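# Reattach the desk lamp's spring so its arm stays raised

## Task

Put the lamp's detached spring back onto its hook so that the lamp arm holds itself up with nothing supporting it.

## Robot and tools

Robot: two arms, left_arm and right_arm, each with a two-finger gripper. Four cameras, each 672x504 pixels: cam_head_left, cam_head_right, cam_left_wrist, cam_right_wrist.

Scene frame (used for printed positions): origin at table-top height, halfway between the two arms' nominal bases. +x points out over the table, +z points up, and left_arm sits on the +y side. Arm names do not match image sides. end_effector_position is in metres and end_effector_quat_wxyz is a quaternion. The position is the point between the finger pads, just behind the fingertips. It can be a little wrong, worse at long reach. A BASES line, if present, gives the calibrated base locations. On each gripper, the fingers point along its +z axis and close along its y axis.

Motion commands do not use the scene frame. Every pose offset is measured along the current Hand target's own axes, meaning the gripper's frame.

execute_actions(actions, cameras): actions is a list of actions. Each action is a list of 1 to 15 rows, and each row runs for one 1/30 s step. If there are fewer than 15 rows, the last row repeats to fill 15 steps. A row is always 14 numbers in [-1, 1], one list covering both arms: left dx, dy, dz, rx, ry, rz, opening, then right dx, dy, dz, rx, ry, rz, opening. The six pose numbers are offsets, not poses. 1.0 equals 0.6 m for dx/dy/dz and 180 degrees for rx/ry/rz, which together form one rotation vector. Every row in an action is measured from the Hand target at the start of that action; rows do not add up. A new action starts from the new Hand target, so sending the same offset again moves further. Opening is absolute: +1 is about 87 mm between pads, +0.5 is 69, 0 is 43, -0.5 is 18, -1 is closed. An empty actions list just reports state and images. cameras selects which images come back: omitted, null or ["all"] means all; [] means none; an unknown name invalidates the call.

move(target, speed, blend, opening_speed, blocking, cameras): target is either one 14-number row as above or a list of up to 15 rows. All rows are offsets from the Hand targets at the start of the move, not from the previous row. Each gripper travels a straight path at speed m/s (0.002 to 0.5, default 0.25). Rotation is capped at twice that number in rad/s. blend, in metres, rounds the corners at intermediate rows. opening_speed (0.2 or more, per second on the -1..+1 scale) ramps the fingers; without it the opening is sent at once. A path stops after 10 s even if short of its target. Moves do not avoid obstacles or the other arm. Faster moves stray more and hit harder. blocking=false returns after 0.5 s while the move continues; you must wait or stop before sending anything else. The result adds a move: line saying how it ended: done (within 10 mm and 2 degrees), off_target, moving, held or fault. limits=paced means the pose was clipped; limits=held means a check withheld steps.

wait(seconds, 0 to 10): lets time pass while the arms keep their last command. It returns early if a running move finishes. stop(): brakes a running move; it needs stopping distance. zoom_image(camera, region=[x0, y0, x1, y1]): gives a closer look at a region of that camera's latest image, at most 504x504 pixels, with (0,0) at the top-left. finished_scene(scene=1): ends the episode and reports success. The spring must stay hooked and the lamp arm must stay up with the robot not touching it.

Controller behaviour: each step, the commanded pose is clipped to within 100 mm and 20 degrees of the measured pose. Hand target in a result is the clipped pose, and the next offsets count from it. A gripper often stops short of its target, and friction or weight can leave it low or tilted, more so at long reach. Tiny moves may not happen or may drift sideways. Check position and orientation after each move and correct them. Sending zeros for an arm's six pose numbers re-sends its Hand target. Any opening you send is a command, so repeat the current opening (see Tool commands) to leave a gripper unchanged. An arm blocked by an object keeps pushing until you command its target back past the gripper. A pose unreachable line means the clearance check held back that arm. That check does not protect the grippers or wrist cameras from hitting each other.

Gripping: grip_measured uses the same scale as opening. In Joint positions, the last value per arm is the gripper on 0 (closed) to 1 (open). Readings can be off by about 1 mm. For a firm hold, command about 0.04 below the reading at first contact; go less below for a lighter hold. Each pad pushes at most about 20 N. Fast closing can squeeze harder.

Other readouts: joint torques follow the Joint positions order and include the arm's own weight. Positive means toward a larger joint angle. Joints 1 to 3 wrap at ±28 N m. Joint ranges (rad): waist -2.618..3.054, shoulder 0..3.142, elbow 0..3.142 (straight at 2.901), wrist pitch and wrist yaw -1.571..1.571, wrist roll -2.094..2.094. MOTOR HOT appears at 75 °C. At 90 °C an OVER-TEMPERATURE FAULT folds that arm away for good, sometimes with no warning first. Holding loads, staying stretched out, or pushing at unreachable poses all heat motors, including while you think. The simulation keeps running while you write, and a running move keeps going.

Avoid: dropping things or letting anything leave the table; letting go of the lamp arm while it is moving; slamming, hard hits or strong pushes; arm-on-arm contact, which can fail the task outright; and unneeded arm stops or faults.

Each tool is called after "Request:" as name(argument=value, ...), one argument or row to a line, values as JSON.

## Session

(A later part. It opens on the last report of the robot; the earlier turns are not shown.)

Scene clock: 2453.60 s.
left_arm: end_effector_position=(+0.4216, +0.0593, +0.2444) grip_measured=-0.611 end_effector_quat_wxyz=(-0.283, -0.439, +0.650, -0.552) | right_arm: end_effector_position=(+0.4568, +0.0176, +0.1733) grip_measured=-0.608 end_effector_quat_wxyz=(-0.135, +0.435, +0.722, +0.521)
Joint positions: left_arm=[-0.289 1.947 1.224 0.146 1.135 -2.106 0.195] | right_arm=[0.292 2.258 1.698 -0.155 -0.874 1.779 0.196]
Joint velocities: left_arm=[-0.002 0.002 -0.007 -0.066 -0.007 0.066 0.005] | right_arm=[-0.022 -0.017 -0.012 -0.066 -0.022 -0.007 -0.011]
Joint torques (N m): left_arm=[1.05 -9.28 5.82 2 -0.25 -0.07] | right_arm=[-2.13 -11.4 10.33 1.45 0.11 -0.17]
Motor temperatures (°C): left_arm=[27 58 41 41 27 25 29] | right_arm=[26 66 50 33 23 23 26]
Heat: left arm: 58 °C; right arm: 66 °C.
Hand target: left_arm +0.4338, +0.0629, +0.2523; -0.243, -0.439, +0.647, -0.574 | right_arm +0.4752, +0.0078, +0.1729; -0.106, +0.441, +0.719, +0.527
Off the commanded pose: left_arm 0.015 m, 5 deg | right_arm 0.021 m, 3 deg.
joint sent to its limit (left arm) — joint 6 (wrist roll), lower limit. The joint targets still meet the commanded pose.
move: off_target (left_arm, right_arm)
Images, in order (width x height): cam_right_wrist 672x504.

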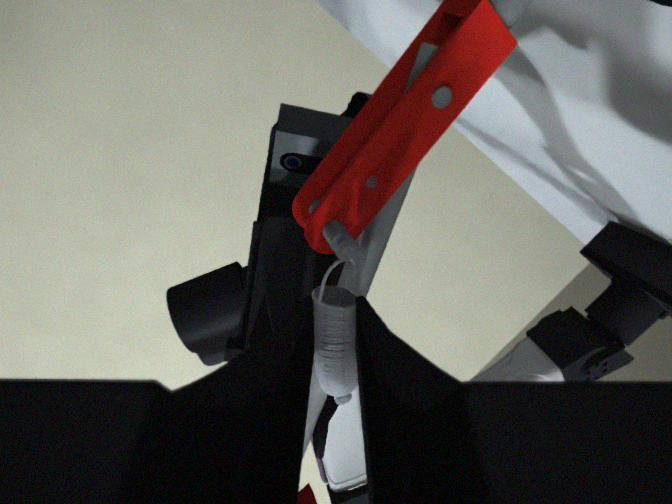

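Request:
move(
  target=[0,0,0,0,0,0,-0.74, 0.0343,-0.0037,0.0243,0,0,0,-0.8],
  speed=0.05,
  cameras=["cam_right_wrist"],
)

Request:
zoom_image(
  camera="cam_right_wrist",
  region=[220, 180, 480, 440],
)

Scene clock: 2506.70 s.
left_arm: end_effector_position=(+0.4216, +0.0593, +0.2444) grip_measured=-0.611 end_effector_quat_wxyz=(-0.283, -0.439, +0.650, -0.552) | right_arm: end_effector_position=(+0.4573, +0.0274, +0.1735) grip_measured=-0.608 end_effector_quat_wxyz=(-0.127, +0.437, +0.722, +0.521)
Joint positions: left_arm=[-0.289 1.947 1.224 0.146 1.135 -2.106 0.195] | right_arm=[0.314 2.258 1.698 -0.132 -0.842 1.801 0.196]
Joint velocities: left_arm=[-0.002 -0.002 0.002 0.037 -0.081 0.051 0.005] | right_arm=[0.007 -0.007 0.002 0.066 0.022 -0.066 0.005]
Joint torques (N m): left_arm=[1.05 -9.26 5.82 2 -0.25 -0.07] | right_arm=[0.54 -13.22 8.75 1.58 0.23 0.12]
Motor temperatures (°C): left_arm=[27 58 41 41 27 25 29] | right_arm=[27 64 51 34 23 24 27]
Heat: left arm: 58 °C; right arm: 64 °C.
Hand target: left_arm +0.4338, +0.0629, +0.2523; -0.243, -0.439, +0.647, -0.574 | right_arm +0.4659, +0.0309, +0.1782; -0.106, +0.440, +0.719, +0.527
Off the commanded pose: left_arm 0.015 m, 5 deg | right_arm 0.010 m, 3 deg.
joint sent to its limit (left arm) — joint 6 (wrist roll), lower limit. The joint targets still meet the commanded pose.
move: off_target (left_arm, right_arm)
Images, in order (width x height): cam_right_wrist 672x504.

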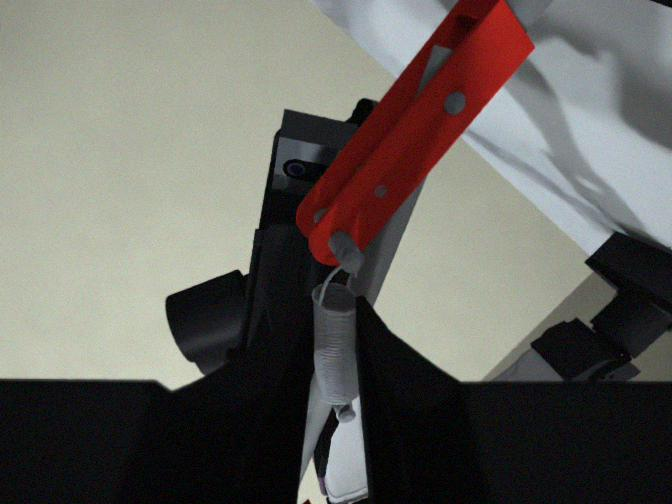

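Scaled by 1.938 from the camera's 672x504 image, which has a finer 960x720 frame.

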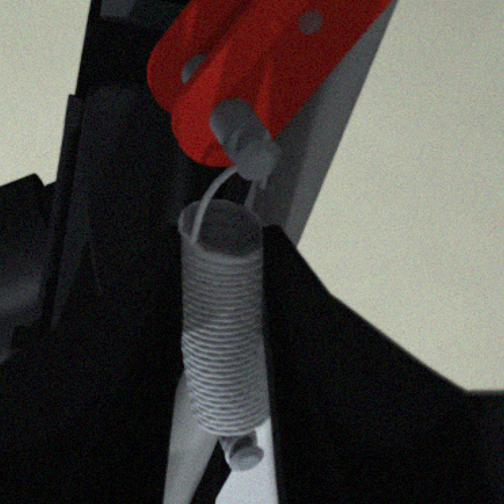

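Request:
move(
  target=[0,0,0,0,0,0,-0.74, 0.0,0.0,0.0,0,0,0,0.3],
  speed=0.05,
  opening_speed=0.6,
  cameras=["cam_right_wrist"],
)

Request:
zoom_image(
  camera="cam_right_wrist",
  region=[220, 200, 480, 460],
)

Scene clock: 2514.63 s.
left_arm: end_effector_position=(+0.4216, +0.0593, +0.2444) grip_measured=-0.611 end_effector_quat_wxyz=(-0.283, -0.439, +0.650, -0.552) | right_arm: end_effector_position=(+0.4633, +0.0257, +0.1709) grip_measured=+0.300 end_effector_quat_wxyz=(-0.112, +0.447, +0.721, +0.518)
Joint positions: left_arm=[-0.289 1.947 1.224 0.146 1.135 -2.106 0.195] | right_arm=[0.314 2.258 1.698 -0.125 -0.805 1.807 0.65]
Joint velocities: left_arm=[-0.007 0.012 0.027 0.037 0.037 -0.007 -0.002] | right_arm=[-0.002 -0.007 0.002 0.037 -0.037 -0.022 -0.009]
Joint torques (N m): left_arm=[1.06 -9.26 5.82 2 -0.25 -0.07] | right_arm=[0.49 -13.19 8.8 1.53 -0.16 0.03]
Motor temperatures (°C): left_arm=[27 59 41 41 27 25 29] | right_arm=[27 65 51 35 23 24 27]
Heat: left arm: 59 °C; right arm: 65 °C.
Hand target: left_arm +0.4338, +0.0629, +0.2523; -0.243, -0.439, +0.647, -0.574 | right_arm +0.4659, +0.0309, +0.1782; -0.106, +0.441, +0.719, +0.527
Off the commanded pose: left_arm 0.015 m, 5 deg | right_arm 0.009 m, 1 deg.
joint sent to its limit (left arm) — joint 6 (wrist roll), lower limit. The joint targets still meet the commanded pose.
move: off_target (left_arm)
Images, in order (width x height): cam_right_wrist 672x504.

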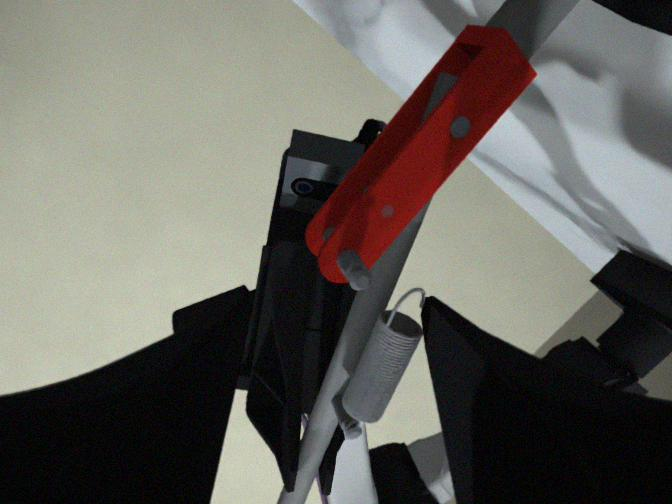

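Scaled by 1.938 from the camera's 672x504 image, which has a finer 960x720 frame.

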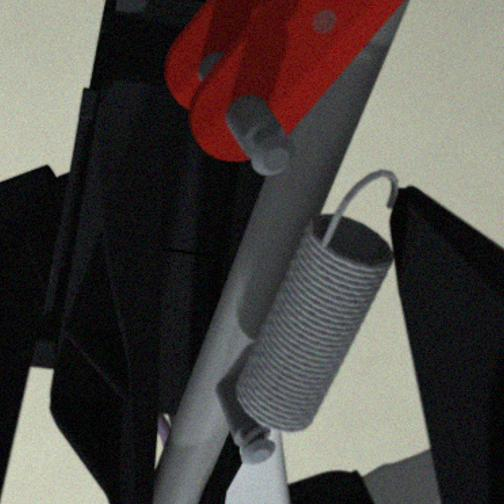

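Request:
move(
  target=[0,0,0,0,0,0,-0.74, 0.0178,0.0017,0.0043,0,0,0,0.5],
  speed=0.04,
  opening_speed=0.8,
  cameras=["cam_right_wrist"],
)

Request:
zoom_image(
  camera="cam_right_wrist",
  region=[220, 200, 480, 460],
)

Scene clock: 2520.80 s.
left_arm: end_effector_position=(+0.4216, +0.0593, +0.2444) grip_measured=-0.611 end_effector_quat_wxyz=(-0.283, -0.439, +0.650, -0.552) | right_arm: end_effector_position=(+0.4593, +0.0351, +0.1700) grip_measured=+0.500 end_effector_quat_wxyz=(-0.116, +0.449, +0.722, +0.514)
Joint positions: left_arm=[-0.289 1.947 1.224 0.146 1.135 -2.106 0.195] | right_arm=[0.335 2.258 1.698 -0.125 -0.792 1.822 0.75]
Joint velocities: left_arm=[-0.012 -0.007 0.002 -0.007 -0.007 -0.066 -0.011] | right_arm=[0.012 0.007 0.002 -0.066 -0.051 -0.007 -0.004]
Joint torques (N m): left_arm=[1.05 -9.26 5.83 2 -0.25 -0.07] | right_arm=[0.17 -14.93 8.24 1.53 -0.14 0.02]
Motor temperatures (°C): left_arm=[27 59 41 41 27 25 29] | right_arm=[27 65 51 34 23 23 26]
Heat: left arm: 59 °C; right arm: 65 °C.
Hand target: left_arm +0.4338, +0.0629, +0.2523; -0.243, -0.439, +0.647, -0.574 | right_arm +0.4612, +0.0386, +0.1844; -0.106, +0.441, +0.719, +0.527
Off the commanded pose: left_arm 0.015 m, 5 deg | right_arm 0.015 m, 2 deg.
joint sent to its limit (left arm) — joint 6 (wrist roll), lower limit. The joint targets still meet the commanded pose.
move: off_target (left_arm, right_arm)
Images, in order (width x height): cam_right_wrist 672x504.

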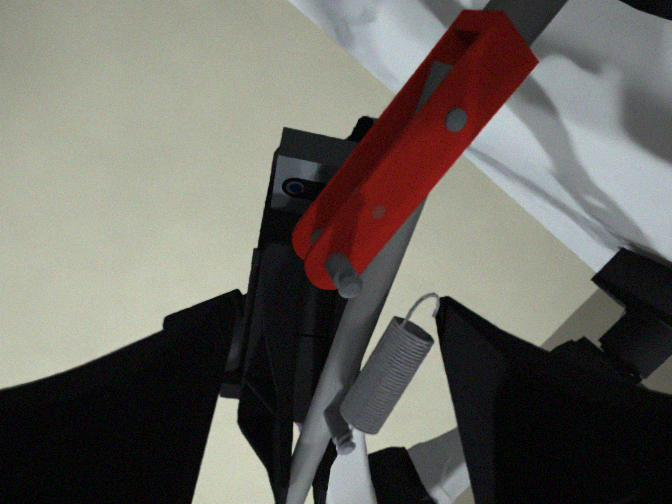

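Scaled by 1.938 from the camera's 672x504 image, which has a finer 960x720 frame.

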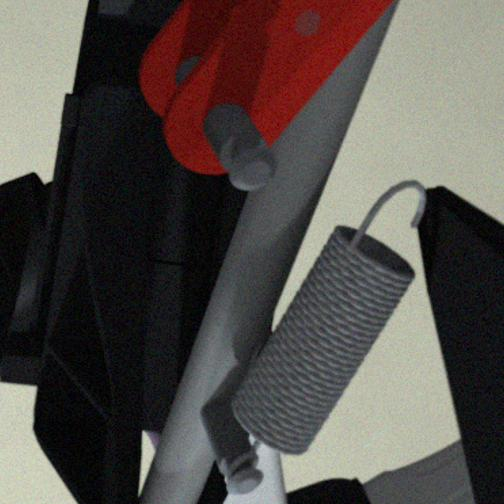

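Request:
move(
  target=[0,0,0,0,0,0,-0.74, 0.0,0.0,-0.0165,0,0,0,-0.76],
  speed=0.007,
  opening_speed=0.8,
  cameras=["cam_right_wrist"],
)

Request:
zoom_image(
  camera="cam_right_wrist",
  region=[220, 200, 480, 460],
)

Scene clock: 2532.53 s.
left_arm: end_effector_position=(+0.4217, +0.0593, +0.2444) grip_measured=-0.611 end_effector_quat_wxyz=(-0.282, -0.439, +0.650, -0.552) | right_arm: end_effector_position=(+0.4538, +0.0315, +0.1632) grip_measured=-0.605 end_effector_quat_wxyz=(-0.127, +0.454, +0.723, +0.504)
Joint positions: left_arm=[-0.289 1.947 1.224 0.146 1.134 -2.106 0.195] | right_arm=[0.33 2.255 1.683 -0.151 -0.802 1.813 0.197]
Joint velocities: left_arm=[-0.017 -0.002 -0.007 0.022 0.022 0.037 -0.005] | right_arm=[0.007 0.012 -0.002 0.037 0.007 -0.037 -0.008]
Joint torques (N m): left_arm=[1.05 -9.26 5.81 2 -0.24 -0.07] | right_arm=[-0.57 -17.16 7.39 1.62 -0.18 -0.01]
Motor temperatures (°C): left_arm=[27 59 41 41 27 25 29] | right_arm=[26 66 50 34 23 23 26]
Heat: left arm: 59 °C; right arm: 66 °C.
Hand target: left_arm +0.4338, +0.0629, +0.2523; -0.243, -0.439, +0.647, -0.574 | right_arm +0.4581, +0.0302, +0.1885; -0.106, +0.441, +0.719, +0.527
Off the commanded pose: left_arm 0.015 m, 5 deg | right_arm 0.026 m, 4 deg.
joint sent to its limit (left arm) — joint 6 (wrist roll), lower limit. The joint targets still meet the commanded pose.
move: off_target (left_arm, right_arm)
Images, in order (width x height): cam_right_wrist 672x504.

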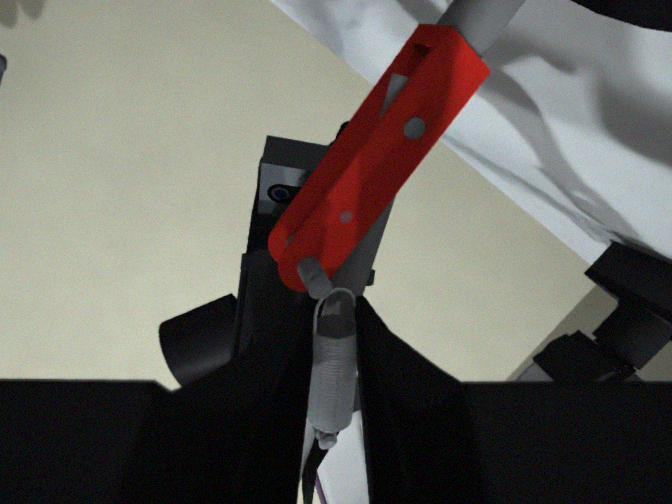

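Scaled by 1.938 from the camera's 672x504 image, which has a finer 960x720 frame.

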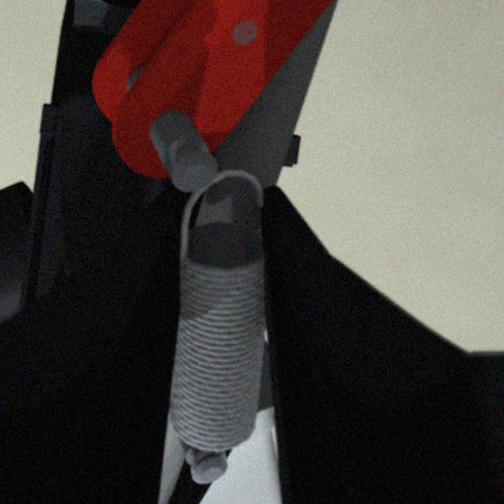

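Request:
move(
  target=[0,0,0,0,0,0,-0.74, -0.0078,0.0075,-0.0268,0,0,0,-0.8],
  speed=0.04,
  cameras=["cam_right_wrist"],
)

Request:
zoom_image(
  camera="cam_right_wrist",
  region=[240, 210, 420, 390],
)

Scene clock: 2540.57 s.
left_arm: end_effector_position=(+0.4217, +0.0593, +0.2444) grip_measured=-0.611 end_effector_quat_wxyz=(-0.282, -0.439, +0.650, -0.552) | right_arm: end_effector_position=(+0.4604, +0.0179, +0.1731) grip_measured=-0.605 end_effector_quat_wxyz=(-0.116, +0.453, +0.719, +0.513)
Joint positions: left_arm=[-0.289 1.947 1.224 0.146 1.134 -2.106 0.195] | right_arm=[0.301 2.237 1.683 -0.151 -0.814 1.8 0.197]
Joint velocities: left_arm=[0.002 0.012 -0.042 -0.066 0.022 -0.066 -0.002] | right_arm=[0.007 -0.007 -0.007 0.022 0.022 -0.051 -0.002]
Joint torques (N m): left_arm=[1.05 -9.26 5.82 2 -0.24 -0.07] | right_arm=[-0.88 -17.03 7.95 1.24 -0.32 -0.17]
Motor temperatures (°C): left_arm=[27 59 41 41 27 25 29] | right_arm=[26 69 50 35 23 23 26]
Heat: left arm: 59 °C; right arm: 69 °C.
Hand target: left_arm +0.4338, +0.0629, +0.2523; -0.243, -0.439, +0.647, -0.574 | right_arm +0.4594, +0.0141, +0.1952; -0.106, +0.441, +0.719, +0.527
Off the commanded pose: left_arm 0.015 m, 5 deg | right_arm 0.023 m, 2 deg.
joint sent to its limit (left arm) — joint 6 (wrist roll), lower limit. The joint targets still meet the commanded pose.
move: off_target (left_arm, right_arm)
Images, in order (width x height): cam_right_wrist 672x504.

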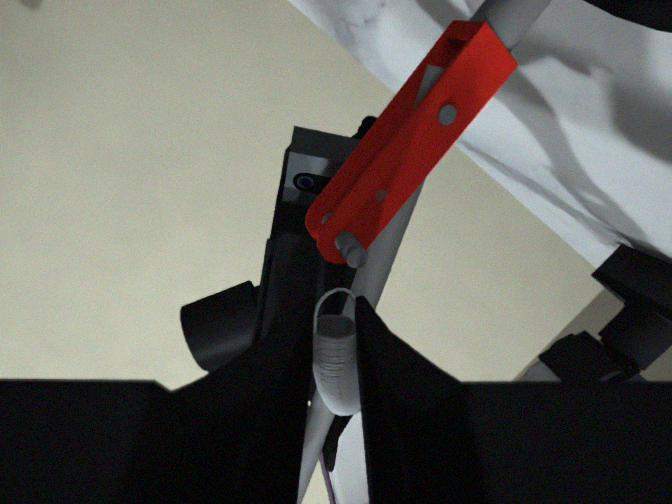

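Scaled by 2.800 from the camera's 672x504 image, which has a finer 960x720 frame.

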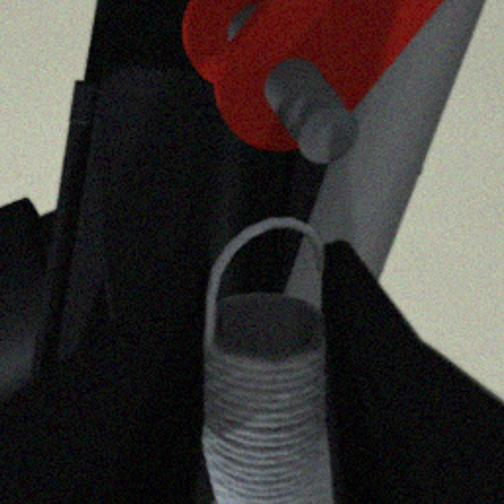

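Request:
move(
  target=[0,0,0,0,0,0,-0.74, -0.0188,-0.0122,0.0035,0,0,0,-0.84],
  speed=0.04,
  cameras=["cam_right_wrist"],
)

Request:
zoom_image(
  camera="cam_right_wrist",
  region=[240, 210, 420, 390],
)

Scene clock: 2545.67 s.
left_arm: end_effector_position=(+0.4217, +0.0593, +0.2444) grip_measured=-0.611 end_effector_quat_wxyz=(-0.282, -0.439, +0.650, -0.552) | right_arm: end_effector_position=(+0.4603, +0.0143, +0.1714) grip_measured=-0.605 end_effector_quat_wxyz=(-0.116, +0.451, +0.720, +0.514)
Joint positions: left_arm=[-0.289 1.947 1.224 0.146 1.134 -2.106 0.195] | right_arm=[0.293 2.237 1.676 -0.15 -0.821 1.79 0.197]
Joint velocities: left_arm=[0.002 0.007 0.017 0.022 -0.081 0.007 -0.018] | right_arm=[0.017 -0.027 0.012 -0.051 0.022 -0.081 -0.005]
Joint torques (N m): left_arm=[1.03 -9.28 5.83 2 -0.24 -0.07] | right_arm=[-1.06 -15.19 6.42 1.52 -0.34 -0.18]
Motor temperatures (°C): left_arm=[27 59 41 41 27 25 29] | right_arm=[26 70 50 34 23 23 27]
Heat: left arm: 59 °C; right arm: 70 °C.
Hand target: left_arm +0.4338, +0.0629, +0.2523; -0.243, -0.439, +0.647, -0.574 | right_arm +0.4611, +0.0098, +0.1826; -0.106, +0.441, +0.719, +0.527
Off the commanded pose: left_arm 0.015 m, 5 deg | right_arm 0.012 m, 2 deg.
joint sent to its limit (left arm) — joint 6 (wrist roll), lower limit. The joint targets still meet the commanded pose.
move: off_target (left_arm, right_arm)
Images, in order (width x height): cam_right_wrist 672x504.

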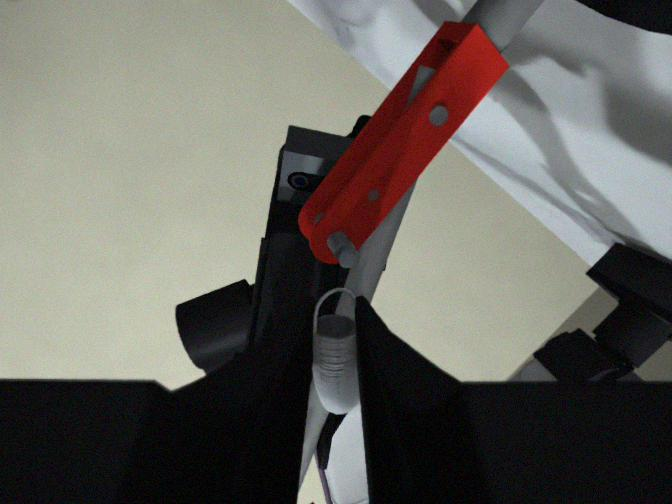

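Scaled by 2.800 from the camera's 672x504 image, which has a finer 960x720 frame.

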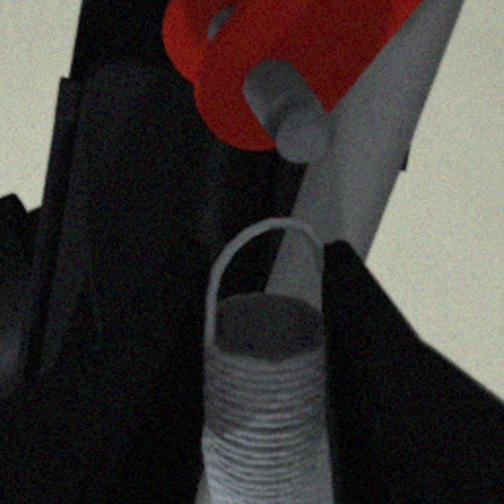

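Request:
move(
  target=[0,0,0,0,0,0,-0.74, -0.0317,-0.0082,0.0065,0,0,0,-0.9],
  speed=0.04,
  cameras=["cam_right_wrist"],
)

Request:
zoom_image(
  camera="cam_right_wrist",
  region=[240, 210, 420, 390],
)

Scene clock: 2551.80 s.
left_arm: end_effector_position=(+0.4217, +0.0593, +0.2444) grip_measured=-0.611 end_effector_quat_wxyz=(-0.282, -0.439, +0.650, -0.552) | right_arm: end_effector_position=(+0.4598, +0.0125, +0.1708) grip_measured=-0.605 end_effector_quat_wxyz=(-0.122, +0.435, +0.722, +0.524)
Joint positions: left_arm=[-0.289 1.947 1.224 0.146 1.134 -2.106 0.195] | right_arm=[0.284 2.251 1.676 -0.125 -0.86 1.773 0.197]
Joint velocities: left_arm=[-0.002 -0.012 0.012 -0.007 -0.051 -0.066 -0.011] | right_arm=[-0.007 -0.017 0.007 -0.022 0.022 -0.037 -0.014]
Joint torques (N m): left_arm=[1.06 -9.28 5.83 2 -0.24 -0.07] | right_arm=[-1.94 -11.96 7.61 1.47 -0.07 -0.18]
Motor temperatures (°C): left_arm=[27 59 41 41 27 25 29] | right_arm=[26 69 50 34 23 23 27]
Heat: left arm: 59 °C; right arm: 69 °C.
Hand target: left_arm +0.4338, +0.0629, +0.2523; -0.243, -0.439, +0.647, -0.574 | right_arm +0.4698, +0.0030, +0.1660; -0.106, +0.441, +0.719, +0.527
Off the commanded pose: left_arm 0.015 m, 5 deg | right_arm 0.015 m, 2 deg.
joint sent to its limit (left arm) — joint 6 (wrist roll), lower limit. The joint targets still meet the commanded pose.
move: off_target (left_arm, right_arm)
Images, in order (width x height): cam_right_wrist 672x504.

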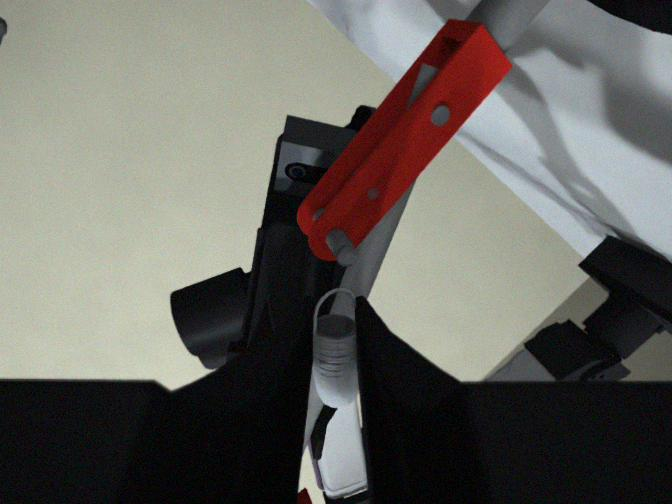

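Scaled by 2.800 from the camera's 672x504 image, which has a finer 960x720 frame.

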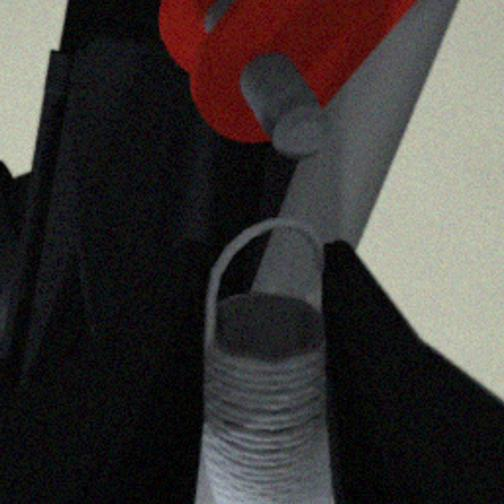

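Request:
move(
  target=[0,0,0,0,0,0,-0.74, -0.0333,-0.004,0.0075,0,0,0,-0.95],
  speed=0.04,
  cameras=["cam_right_wrist"],
)

Request:
zoom_image(
  camera="cam_right_wrist",
  region=[240, 210, 420, 390],
)

Scene clock: 2567.87 s.
left_arm: end_effector_position=(+0.4217, +0.0593, +0.2444) grip_measured=-0.611 end_effector_quat_wxyz=(-0.282, -0.439, +0.650, -0.552) | right_arm: end_effector_position=(+0.4577, +0.0131, +0.1647) grip_measured=-0.605 end_effector_quat_wxyz=(-0.141, +0.415, +0.722, +0.535)
Joint positions: left_arm=[-0.289 1.947 1.224 0.146 1.134 -2.106 0.195] | right_arm=[0.277 2.289 1.687 -0.097 -0.925 1.758 0.197]
Joint velocities: left_arm=[0.002 -0.002 0.007 0.007 0.022 0.051 0.002] | right_arm=[-0.002 -0.012 -0.002 -0.051 -0.037 0.051 0.008]
Joint torques (N m): left_arm=[1.03 -9.26 5.82 2 -0.24 -0.07] | right_arm=[-3.11 -10.61 9.31 1.28 0.46 -0.2]
Motor temperatures (°C): left_arm=[27 59 41 41 27 25 29] | right_arm=[27 69 49 34 23 24 27]
Heat: left arm: 59 °C; right arm: 69 °C.
Hand target: left_arm +0.4338, +0.0629, +0.2523; -0.243, -0.439, +0.647, -0.574 | right_arm +0.4811, -0.0036, +0.1500; -0.106, +0.441, +0.719, +0.527
Off the commanded pose: left_arm 0.015 m, 5 deg | right_arm 0.032 m, 5 deg.
joint sent to its limit (left arm) — joint 6 (wrist roll), lower limit. The joint targets still meet the commanded pose.
move: off_target (left_arm, right_arm)
Images, in order (width x height): cam_right_wrist 672x504.

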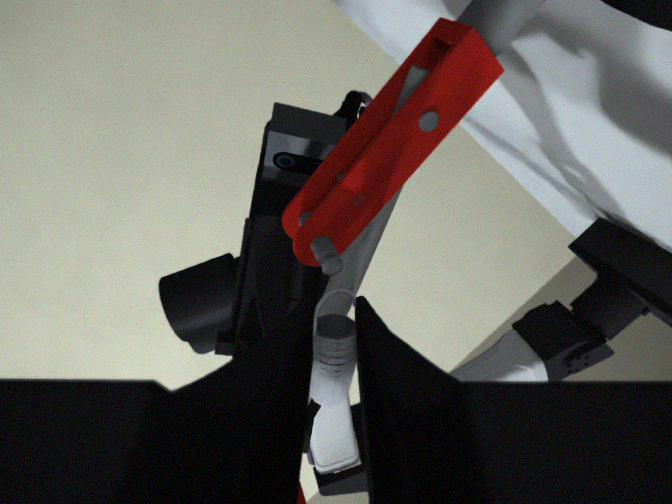

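Scaled by 2.800 from the camera's 672x504 image, which has a finer 960x720 frame.

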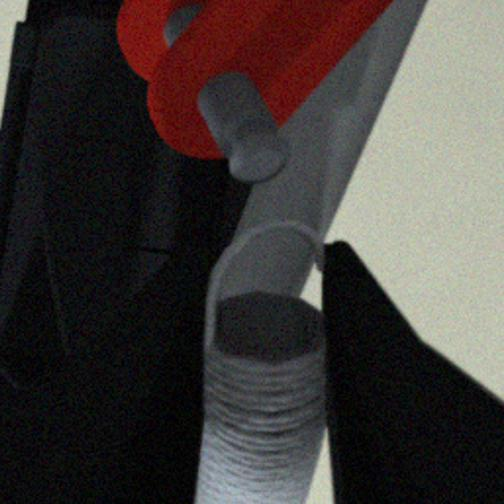

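Request:
move(
  target=[0,0,0,0,0,0,-0.74, -0.0405,-0.0045,0.0087,0,0,0,-1.0],
  speed=0.05,
  cameras=["cam_right_wrist"],
)

Request:
zoom_image(
  camera="cam_right_wrist",
  region=[240, 210, 420, 390],
)

Scene clock: 2579.03 s.
left_arm: end_effector_position=(+0.4218, +0.0593, +0.2444) grip_measured=-0.611 end_effector_quat_wxyz=(-0.282, -0.439, +0.650, -0.552) | right_arm: end_effector_position=(+0.4632, +0.0111, +0.1582) grip_measured=-0.605 end_effector_quat_wxyz=(-0.152, +0.394, +0.723, +0.547)
Joint positions: left_arm=[-0.289 1.947 1.224 0.146 1.134 -2.106 0.195] | right_arm=[0.263 2.346 1.736 -0.086 -0.982 1.734 0.197]
Joint velocities: left_arm=[-0.007 0.022 0.012 -0.007 -0.007 -0.066 -0.005] | right_arm=[0.002 -0.002 -0.007 -0.007 0.022 0.037 -0.002]
Joint torques (N m): left_arm=[1.03 -9.28 5.82 2 -0.24 -0.07] | right_arm=[-4.07 -10.04 8.65 1.19 0.88 -0.24]
Motor temperatures (°C): left_arm=[27 59 41 41 27 25 29] | right_arm=[27 65 50 33 23 24 27]
Heat: left arm: 59 °C; right arm: 65 °C.
Hand target: left_arm +0.4338, +0.0629, +0.2523; -0.243, -0.439, +0.647, -0.574 | right_arm +0.4948, -0.0116, +0.1310; -0.106, +0.441, +0.719, +0.527
Off the commanded pose: left_arm 0.015 m, 5 deg | right_arm 0.048 m, 8 deg.
joint sent to its limit (left arm) — joint 6 (wrist roll), lower limit. The joint targets still meet the commanded pose.
move: off_target (left_arm, right_arm)
Images, in order (width x height): cam_right_wrist 672x504.

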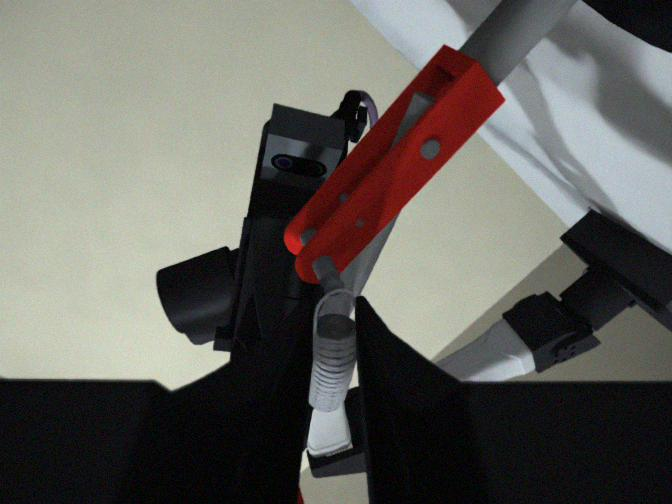

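Scaled by 2.800 from the camera's 672x504 image, which has a finer 960x720 frame.

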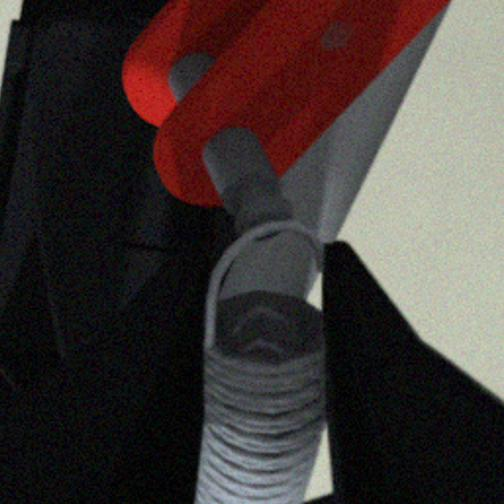

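Request:
zoom_image(
  camera="cam_right_wrist",
  region=[295, 245, 375, 335],
)

Scaled by 5.600 from the camera's 672x504 image, which has a finer 960x720 frame.

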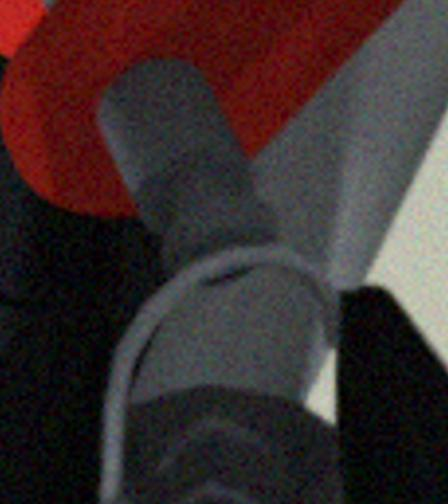

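Request:
move(
  target=[0,0,0,0,0,0,-0.74, -0.0295,-0.0028,0.006,0,0,0,-1.0],
  speed=0.05,
  cameras=["cam_right_wrist"],
)

Request:
zoom_image(
  camera="cam_right_wrist",
  region=[295, 245, 375, 335],
)

Scene clock: 2591.80 s.
left_arm: end_effector_position=(+0.4219, +0.0593, +0.2444) grip_measured=-0.611 end_effector_quat_wxyz=(-0.282, -0.439, +0.650, -0.553) | right_arm: end_effector_position=(+0.4674, +0.0088, +0.1538) grip_measured=-0.605 end_effector_quat_wxyz=(-0.159, +0.379, +0.723, +0.555)
Joint positions: left_arm=[-0.289 1.947 1.224 0.147 1.134 -2.106 0.195] | right_arm=[0.253 2.387 1.775 -0.083 -1.022 1.715 0.197]
Joint velocities: left_arm=[-0.017 0.002 -0.012 0.022 0.037 -0.081 0.021] | right_arm=[0.007 -0.007 0.002 -0.037 0.037 0.037 -0.008]
Joint torques (N m): left_arm=[1.05 -9.25 5.83 2 -0.23 -0.07] | right_arm=[-4.74 -9.55 8.35 1.12 1.14 -0.28]
Motor temperatures (°C): left_arm=[27 59 41 41 27 25 29] | right_arm=[27 63 49 33 24 24 27]
Heat: left arm: 59 °C; right arm: 63 °C.
Hand target: left_arm +0.4338, +0.0629, +0.2523; -0.243, -0.439, +0.647, -0.574 | right_arm +0.5052, -0.0178, +0.1174; -0.106, +0.441, +0.719, +0.527
Off the commanded pose: left_arm 0.015 m, 5 deg | right_arm 0.059 m, 10 deg.
joint sent to its limit (left arm) — joint 6 (wrist roll), lower limit. The joint targets still meet the commanded pose.
move: off_target (left_arm, right_arm)
Images, in order (width x height): cam_right_wrist 672x504.

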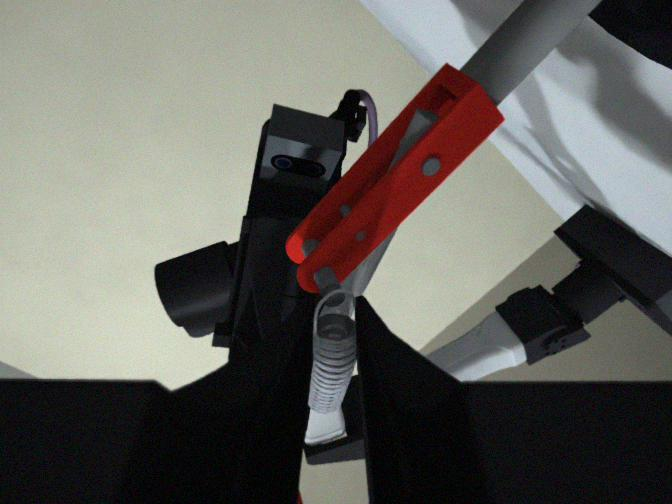

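Scaled by 5.600 from the camera's 672x504 image, which has a finer 960x720 frame.

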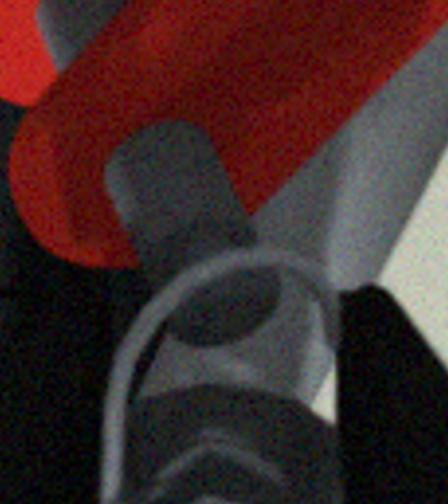

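Request:
move(
  target=[0,0,0,0,0,0,-0.74, -0.006,0.004,0.0175,0,0,0,-1.0],
  speed=0.04,
  cameras=["cam_right_wrist"],
)

Request:
zoom_image(
  camera="cam_right_wrist",
  region=[295, 245, 375, 335],
)

Scene clock: 2601.87 s.
left_arm: end_effector_position=(+0.4219, +0.0593, +0.2444) grip_measured=-0.611 end_effector_quat_wxyz=(-0.282, -0.439, +0.650, -0.553) | right_arm: end_effector_position=(+0.4728, +0.0100, +0.1528) grip_measured=-0.605 end_effector_quat_wxyz=(-0.161, +0.371, +0.723, +0.560)
Joint positions: left_arm=[-0.289 1.947 1.224 0.147 1.133 -2.106 0.195] | right_arm=[0.251 2.419 1.818 -0.082 -1.038 1.712 0.197]
Joint velocities: left_arm=[0.017 -0.002 -0.007 -0.066 -0.022 -0.022 0.005] | right_arm=[-0.002 -0.002 0.002 0.022 -0.154 0.037 0.005]
Joint torques (N m): left_arm=[1.03 -9.26 5.82 1.99 -0.23 -0.07] | right_arm=[-3.77 -9.4 8.46 1.11 1.39 -0.12]
Motor temperatures (°C): left_arm=[27 59 41 41 27 25 29] | right_arm=[28 63 49 33 24 24 27]
Heat: left arm: 59 °C; right arm: 63 °C.
Hand target: left_arm +0.4338, +0.0629, +0.2523; -0.243, -0.439, +0.647, -0.574 | right_arm +0.5123, -0.0105, +0.1124; -0.106, +0.441, +0.719, +0.527
Off the commanded pose: left_arm 0.015 m, 5 deg | right_arm 0.060 m, 11 deg.
joint sent to its limit (left arm) — joint 6 (wrist roll), lower limit. The joint targets still meet the commanded pose.
move: off_target (left_arm, right_arm)
Images, in order (width x height): cam_right_wrist 672x504.

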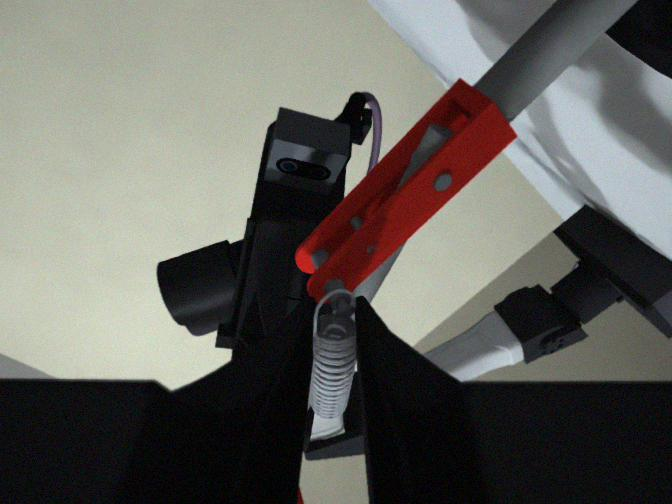

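Scaled by 5.600 from the camera's 672x504 image, which has a finer 960x720 frame.

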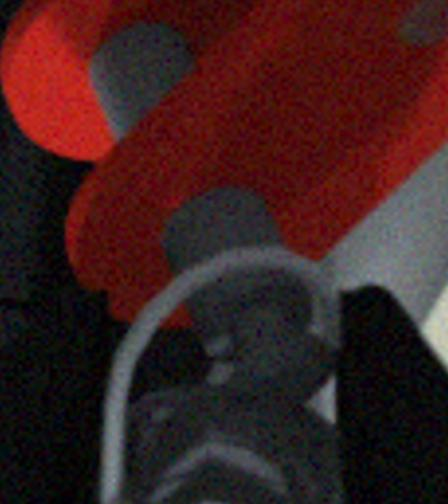

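Request:
move(
  target=[0,0,0,0,0,0,-0.74, 0.0085,0.009,0.0283,0,0,0,-1.0],
  speed=0.04,
  cameras=["cam_right_wrist"],
)

Request:
zoom_image(
  camera="cam_right_wrist",
  region=[295, 245, 375, 335],
)

Scene clock: 2619.27 s.
left_arm: end_effector_position=(+0.4268, +0.0594, +0.2429) grip_measured=-0.619 end_effector_quat_wxyz=(-0.267, -0.445, +0.650, -0.555) | right_arm: end_effector_position=(+0.4836, +0.0138, +0.1529) grip_measured=-0.606 end_effector_quat_wxyz=(-0.155, +0.370, +0.722, +0.564)
Joint positions: left_arm=[-0.289 1.947 1.224 0.158 1.104 -2.106 0.19] | right_arm=[0.254 2.458 1.88 -0.082 -1.03 1.726 0.197]
Joint velocities: left_arm=[-0.012 0.012 -0.012 -0.007 0.037 0.037 0.005] | right_arm=[-0.027 -0.017 -0.007 -0.007 -0.007 -0.007 0.002]
Joint torques (N m): left_arm=[0.98 -9.22 5.82 1.91 0.02 -0.07] | right_arm=[-1.46 -9.63 8.79 1.12 1.55 0.06]
Motor temperatures (°C): left_arm=[27 59 41 41 27 25 29] | right_arm=[28 60 51 32 25 24 27]
Heat: left arm: 59 °C; right arm: 60 °C.
Hand target: left_arm +0.4338, +0.0629, +0.2523; -0.243, -0.439, +0.647, -0.574 | right_arm +0.5187, +0.0068, +0.1121; -0.106, +0.441, +0.719, +0.527
Off the commanded pose: left_arm 0.012 m, 4 deg | right_arm 0.054 m, 11 deg.
joint sent to its limit (left arm) — joint 6 (wrist roll), lower limit. The joint targets still meet the commanded pose.
move: off_target (left_arm, right_arm)
Images, in order (width x height): cam_right_wrist 672x504.

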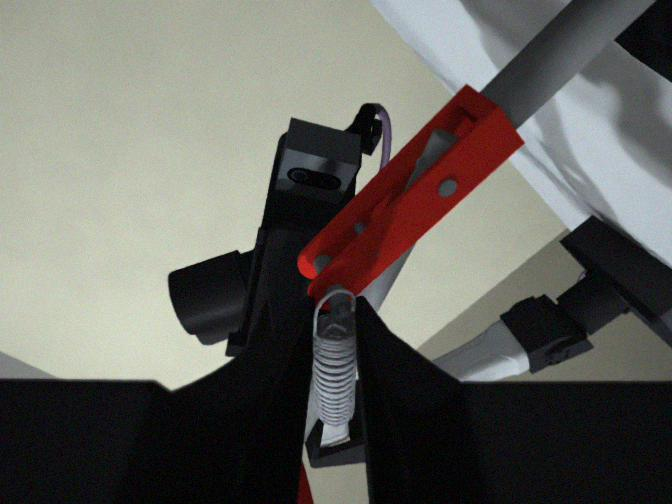

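Scaled by 5.600 from the camera's 672x504 image, which has a finer 960x720 frame.

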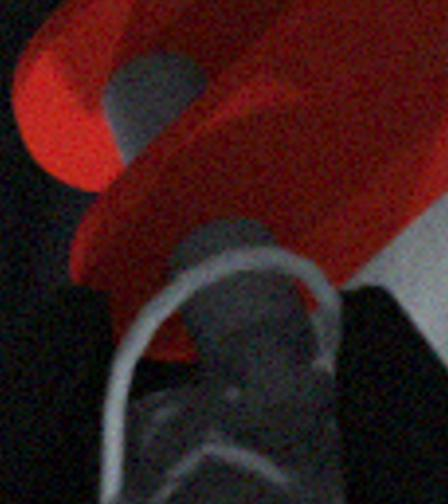

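Request:
move(
  target=[0,0,0,0,0,0,-0.74, 0.008,0.001,0.0135,0,0,0,-1.0],
  speed=0.04,
  cameras=["cam_right_wrist"],
)

Request:
zoom_image(
  camera="cam_right_wrist",
  region=[295, 245, 375, 335],
)

Scene clock: 2632.93 s.
left_arm: end_effector_position=(+0.4286, +0.0595, +0.2421) grip_measured=-0.624 end_effector_quat_wxyz=(-0.262, -0.448, +0.650, -0.556) | right_arm: end_effector_position=(+0.4881, +0.0163, +0.1534) grip_measured=-0.606 end_effector_quat_wxyz=(-0.151, +0.377, +0.720, +0.563)
Joint positions: left_arm=[-0.289 1.947 1.224 0.161 1.093 -2.106 0.188] | right_arm=[0.258 2.466 1.898 -0.082 -1.013 1.742 0.197]
Joint velocities: left_arm=[0.017 -0.007 0.002 0.022 -0.022 -0.022 0.002] | right_arm=[-0.017 0.007 0.017 0.007 0.007 0.007 0.002]
Joint torques (N m): left_arm=[0.95 -9.21 5.82 1.9 0.12 -0.07] | right_arm=[-0.25 -9.5 8.68 1.19 1.53 0.06]
Motor temperatures (°C): left_arm=[27 59 41 39 27 25 29] | right_arm=[27 58 52 32 26 24 27]
Heat: left arm: 59 °C; right arm: 58 °C.
Hand target: left_arm +0.4338, +0.0629, +0.2523; -0.243, -0.439, +0.647, -0.574 | right_arm +0.5188, +0.0162, +0.1121; -0.106, +0.441, +0.719, +0.527
Off the commanded pose: left_arm 0.012 m, 3 deg | right_arm 0.052 m, 10 deg.
joint sent to its limit (left arm) — joint 6 (wrist roll), lower limit. The joint targets still meet the commanded pose.
move: off_target (left_arm, right_arm)
Images, in order (width x height): cam_right_wrist 672x504.

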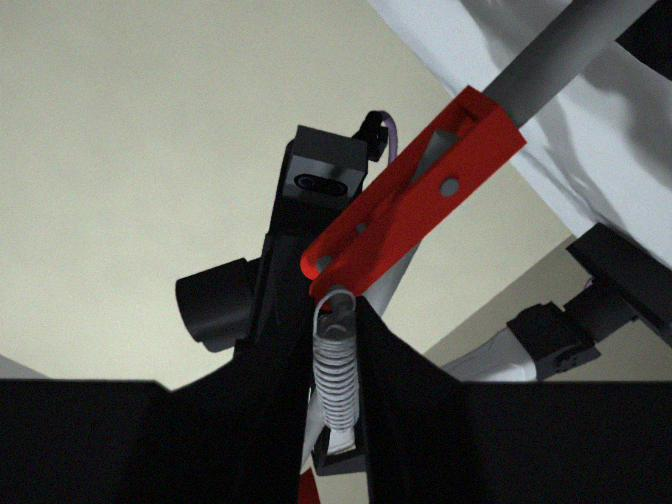

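Scaled by 5.600 from the camera's 672x504 image, which has a finer 960x720 frame.

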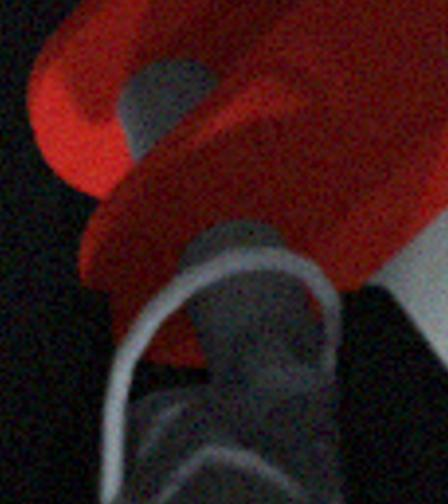

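Request:
move(
  target=[0,0,0,0,0,0,-0.74, 0.0188,0.0012,-0.0055,0,0,0,-1.0],
  speed=0.04,
  cameras=["cam_right_wrist", "cam_left_wrist"],
)

Request:
zoom_image(
  camera="cam_right_wrist",
  region=[295, 245, 375, 335],
)

Scene clock: 2647.50 s.
left_arm: end_effector_position=(+0.4287, +0.0595, +0.2422) grip_measured=-0.624 end_effector_quat_wxyz=(-0.262, -0.448, +0.650, -0.556) | right_arm: end_effector_position=(+0.4878, +0.0171, +0.1533) grip_measured=-0.606 end_effector_quat_wxyz=(-0.153, +0.378, +0.719, +0.562)
Joint positions: left_arm=[-0.289 1.947 1.224 0.161 1.093 -2.106 0.188] | right_arm=[0.26 2.466 1.898 -0.082 -1.013 1.747 0.197]
Joint velocities: left_arm=[-0.017 -0.002 -0.002 0.007 0.007 -0.037 0.005] | right_arm=[0.017 -0.002 0.002 -0.051 0.037 -0.022 -0.011]
Joint torques (N m): left_arm=[0.95 -9.2 5.82 1.91 0.12 -0.07] | right_arm=[0.47 -12.22 7.02 1.15 1.57 0.07]
Motor temperatures (°C): left_arm=[27 59 41 38 27 25 29] | right_arm=[27 60 51 32 26 24 27]
Heat: left arm: 59 °C; right arm: 60 °C.
Hand target: left_arm +0.4338, +0.0629, +0.2523; -0.243, -0.439, +0.647, -0.574 | right_arm +0.5117, +0.0193, +0.1207; -0.106, +0.441, +0.719, +0.527
Off the commanded pose: left_arm 0.012 m, 3 deg | right_arm 0.040 m, 10 deg.
joint sent to its limit (left arm) — joint 6 (wrist roll), lower limit. The joint targets still meet the commanded pose.
move: off_target (left_arm, right_arm)
Images, in order (width x height): cam_left_wrist 672x504, cam_right_wrist 672x504.

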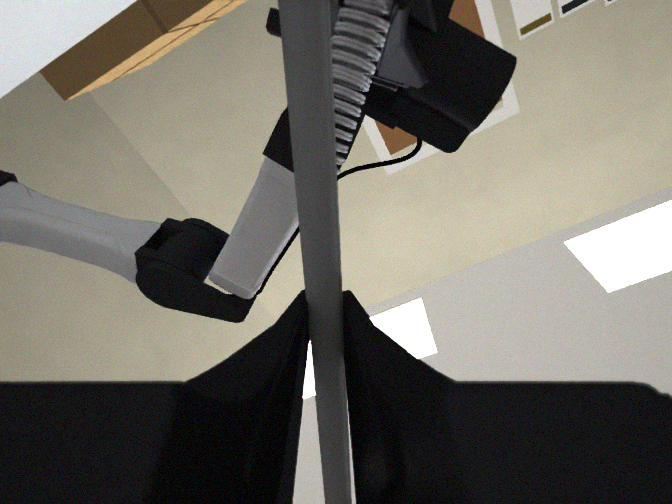

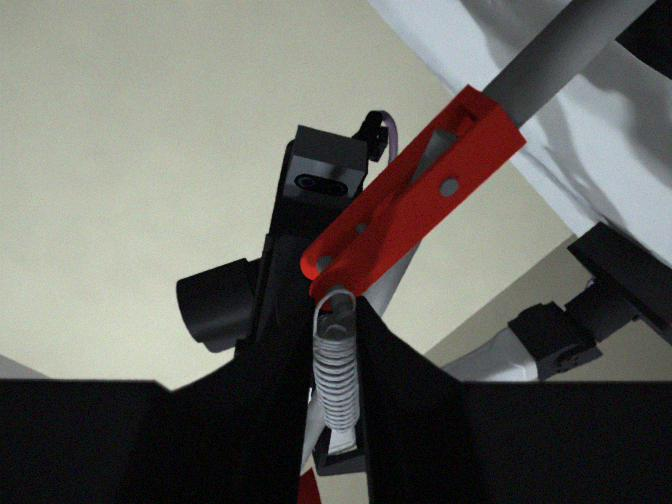

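Scaled by 5.600 from the camera's 672x504 image, which has a finer 960x720 frame.

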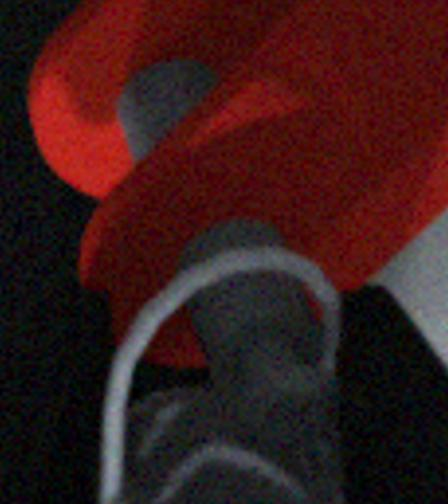

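Request:
zoom_image(
  camera="cam_right_wrist",
  region=[305, 270, 365, 330],
)

Scaled by 8.400 from the camera's 672x504 image, which has a finer 960x720 frame.

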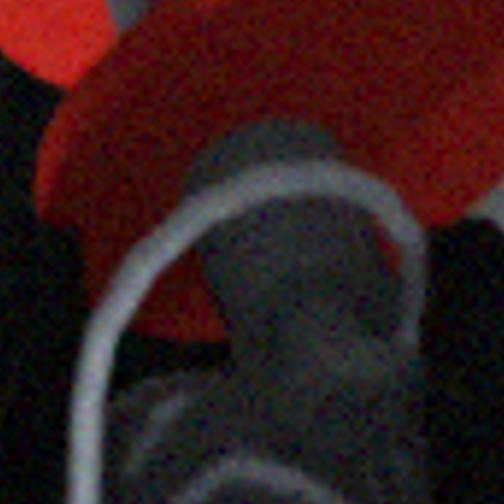

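Request:
move(
  target=[0,0,0,0,0,0,-0.74, 0.0235,0.0015,-0.0075,0,0,0,-1.0],
  speed=0.04,
  cameras=["cam_right_wrist"],
)

Request:
zoom_image(
  camera="cam_right_wrist",
  region=[295, 245, 375, 335],
)

Scene clock: 2654.60 s.
left_arm: end_effector_position=(+0.4294, +0.0595, +0.2418) grip_measured=-0.625 end_effector_quat_wxyz=(-0.260, -0.449, +0.649, -0.556) | right_arm: end_effector_position=(+0.4886, +0.0226, +0.1550) grip_measured=-0.606 end_effector_quat_wxyz=(-0.141, +0.389, +0.721, +0.557)
Joint positions: left_arm=[-0.289 1.947 1.224 0.161 1.089 -2.106 0.187] | right_arm=[0.274 2.448 1.886 -0.082 -0.968 1.76 0.197]
Joint velocities: left_arm=[-0.002 -0.007 -0.012 0.066 -0.007 0.007 -0.002] | right_arm=[0.012 -0.002 0.002 0.066 -0.007 0.081 -0.008]
Joint torques (N m): left_arm=[0.96 -9.21 5.82 1.9 0.16 -0.07] | right_arm=[0.44 -14.22 5.42 1.15 1.19 0.11]
Motor temperatures (°C): left_arm=[27 59 41 38 27 25 29] | right_arm=[27 62 51 32 26 24 27]
Heat: left arm: 59 °C; right arm: 62 °C.
Hand target: left_arm +0.4338, +0.0629, +0.2523; -0.243, -0.439, +0.647, -0.574 | right_arm +0.5028, +0.0227, +0.1320; -0.106, +0.441, +0.719, +0.527
Off the commanded pose: left_arm 0.012 m, 3 deg | right_arm 0.027 m, 8 deg.
joint sent to its limit (left arm) — joint 6 (wrist roll), lower limit. The joint targets still meet the commanded pose.
move: off_target (left_arm, right_arm)
Images, in order (width x height): cam_right_wrist 672x504.

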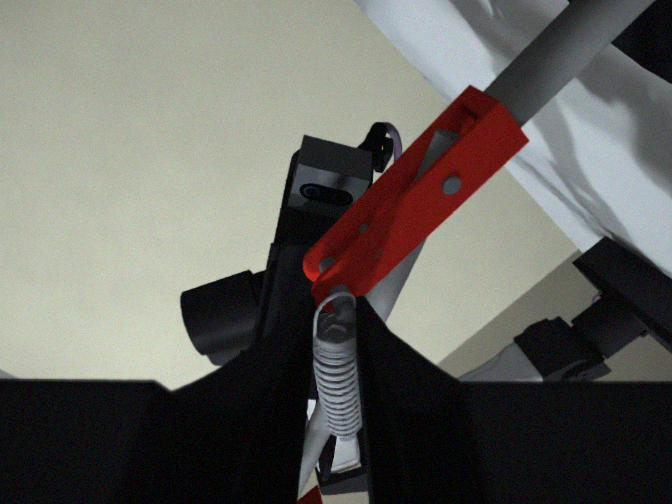

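Scaled by 5.600 from the camera's 672x504 image, which has a finer 960x720 frame.

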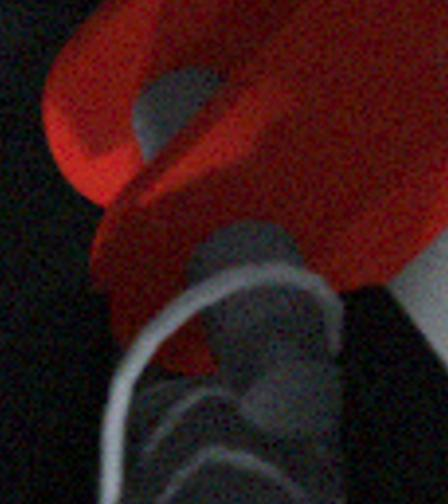

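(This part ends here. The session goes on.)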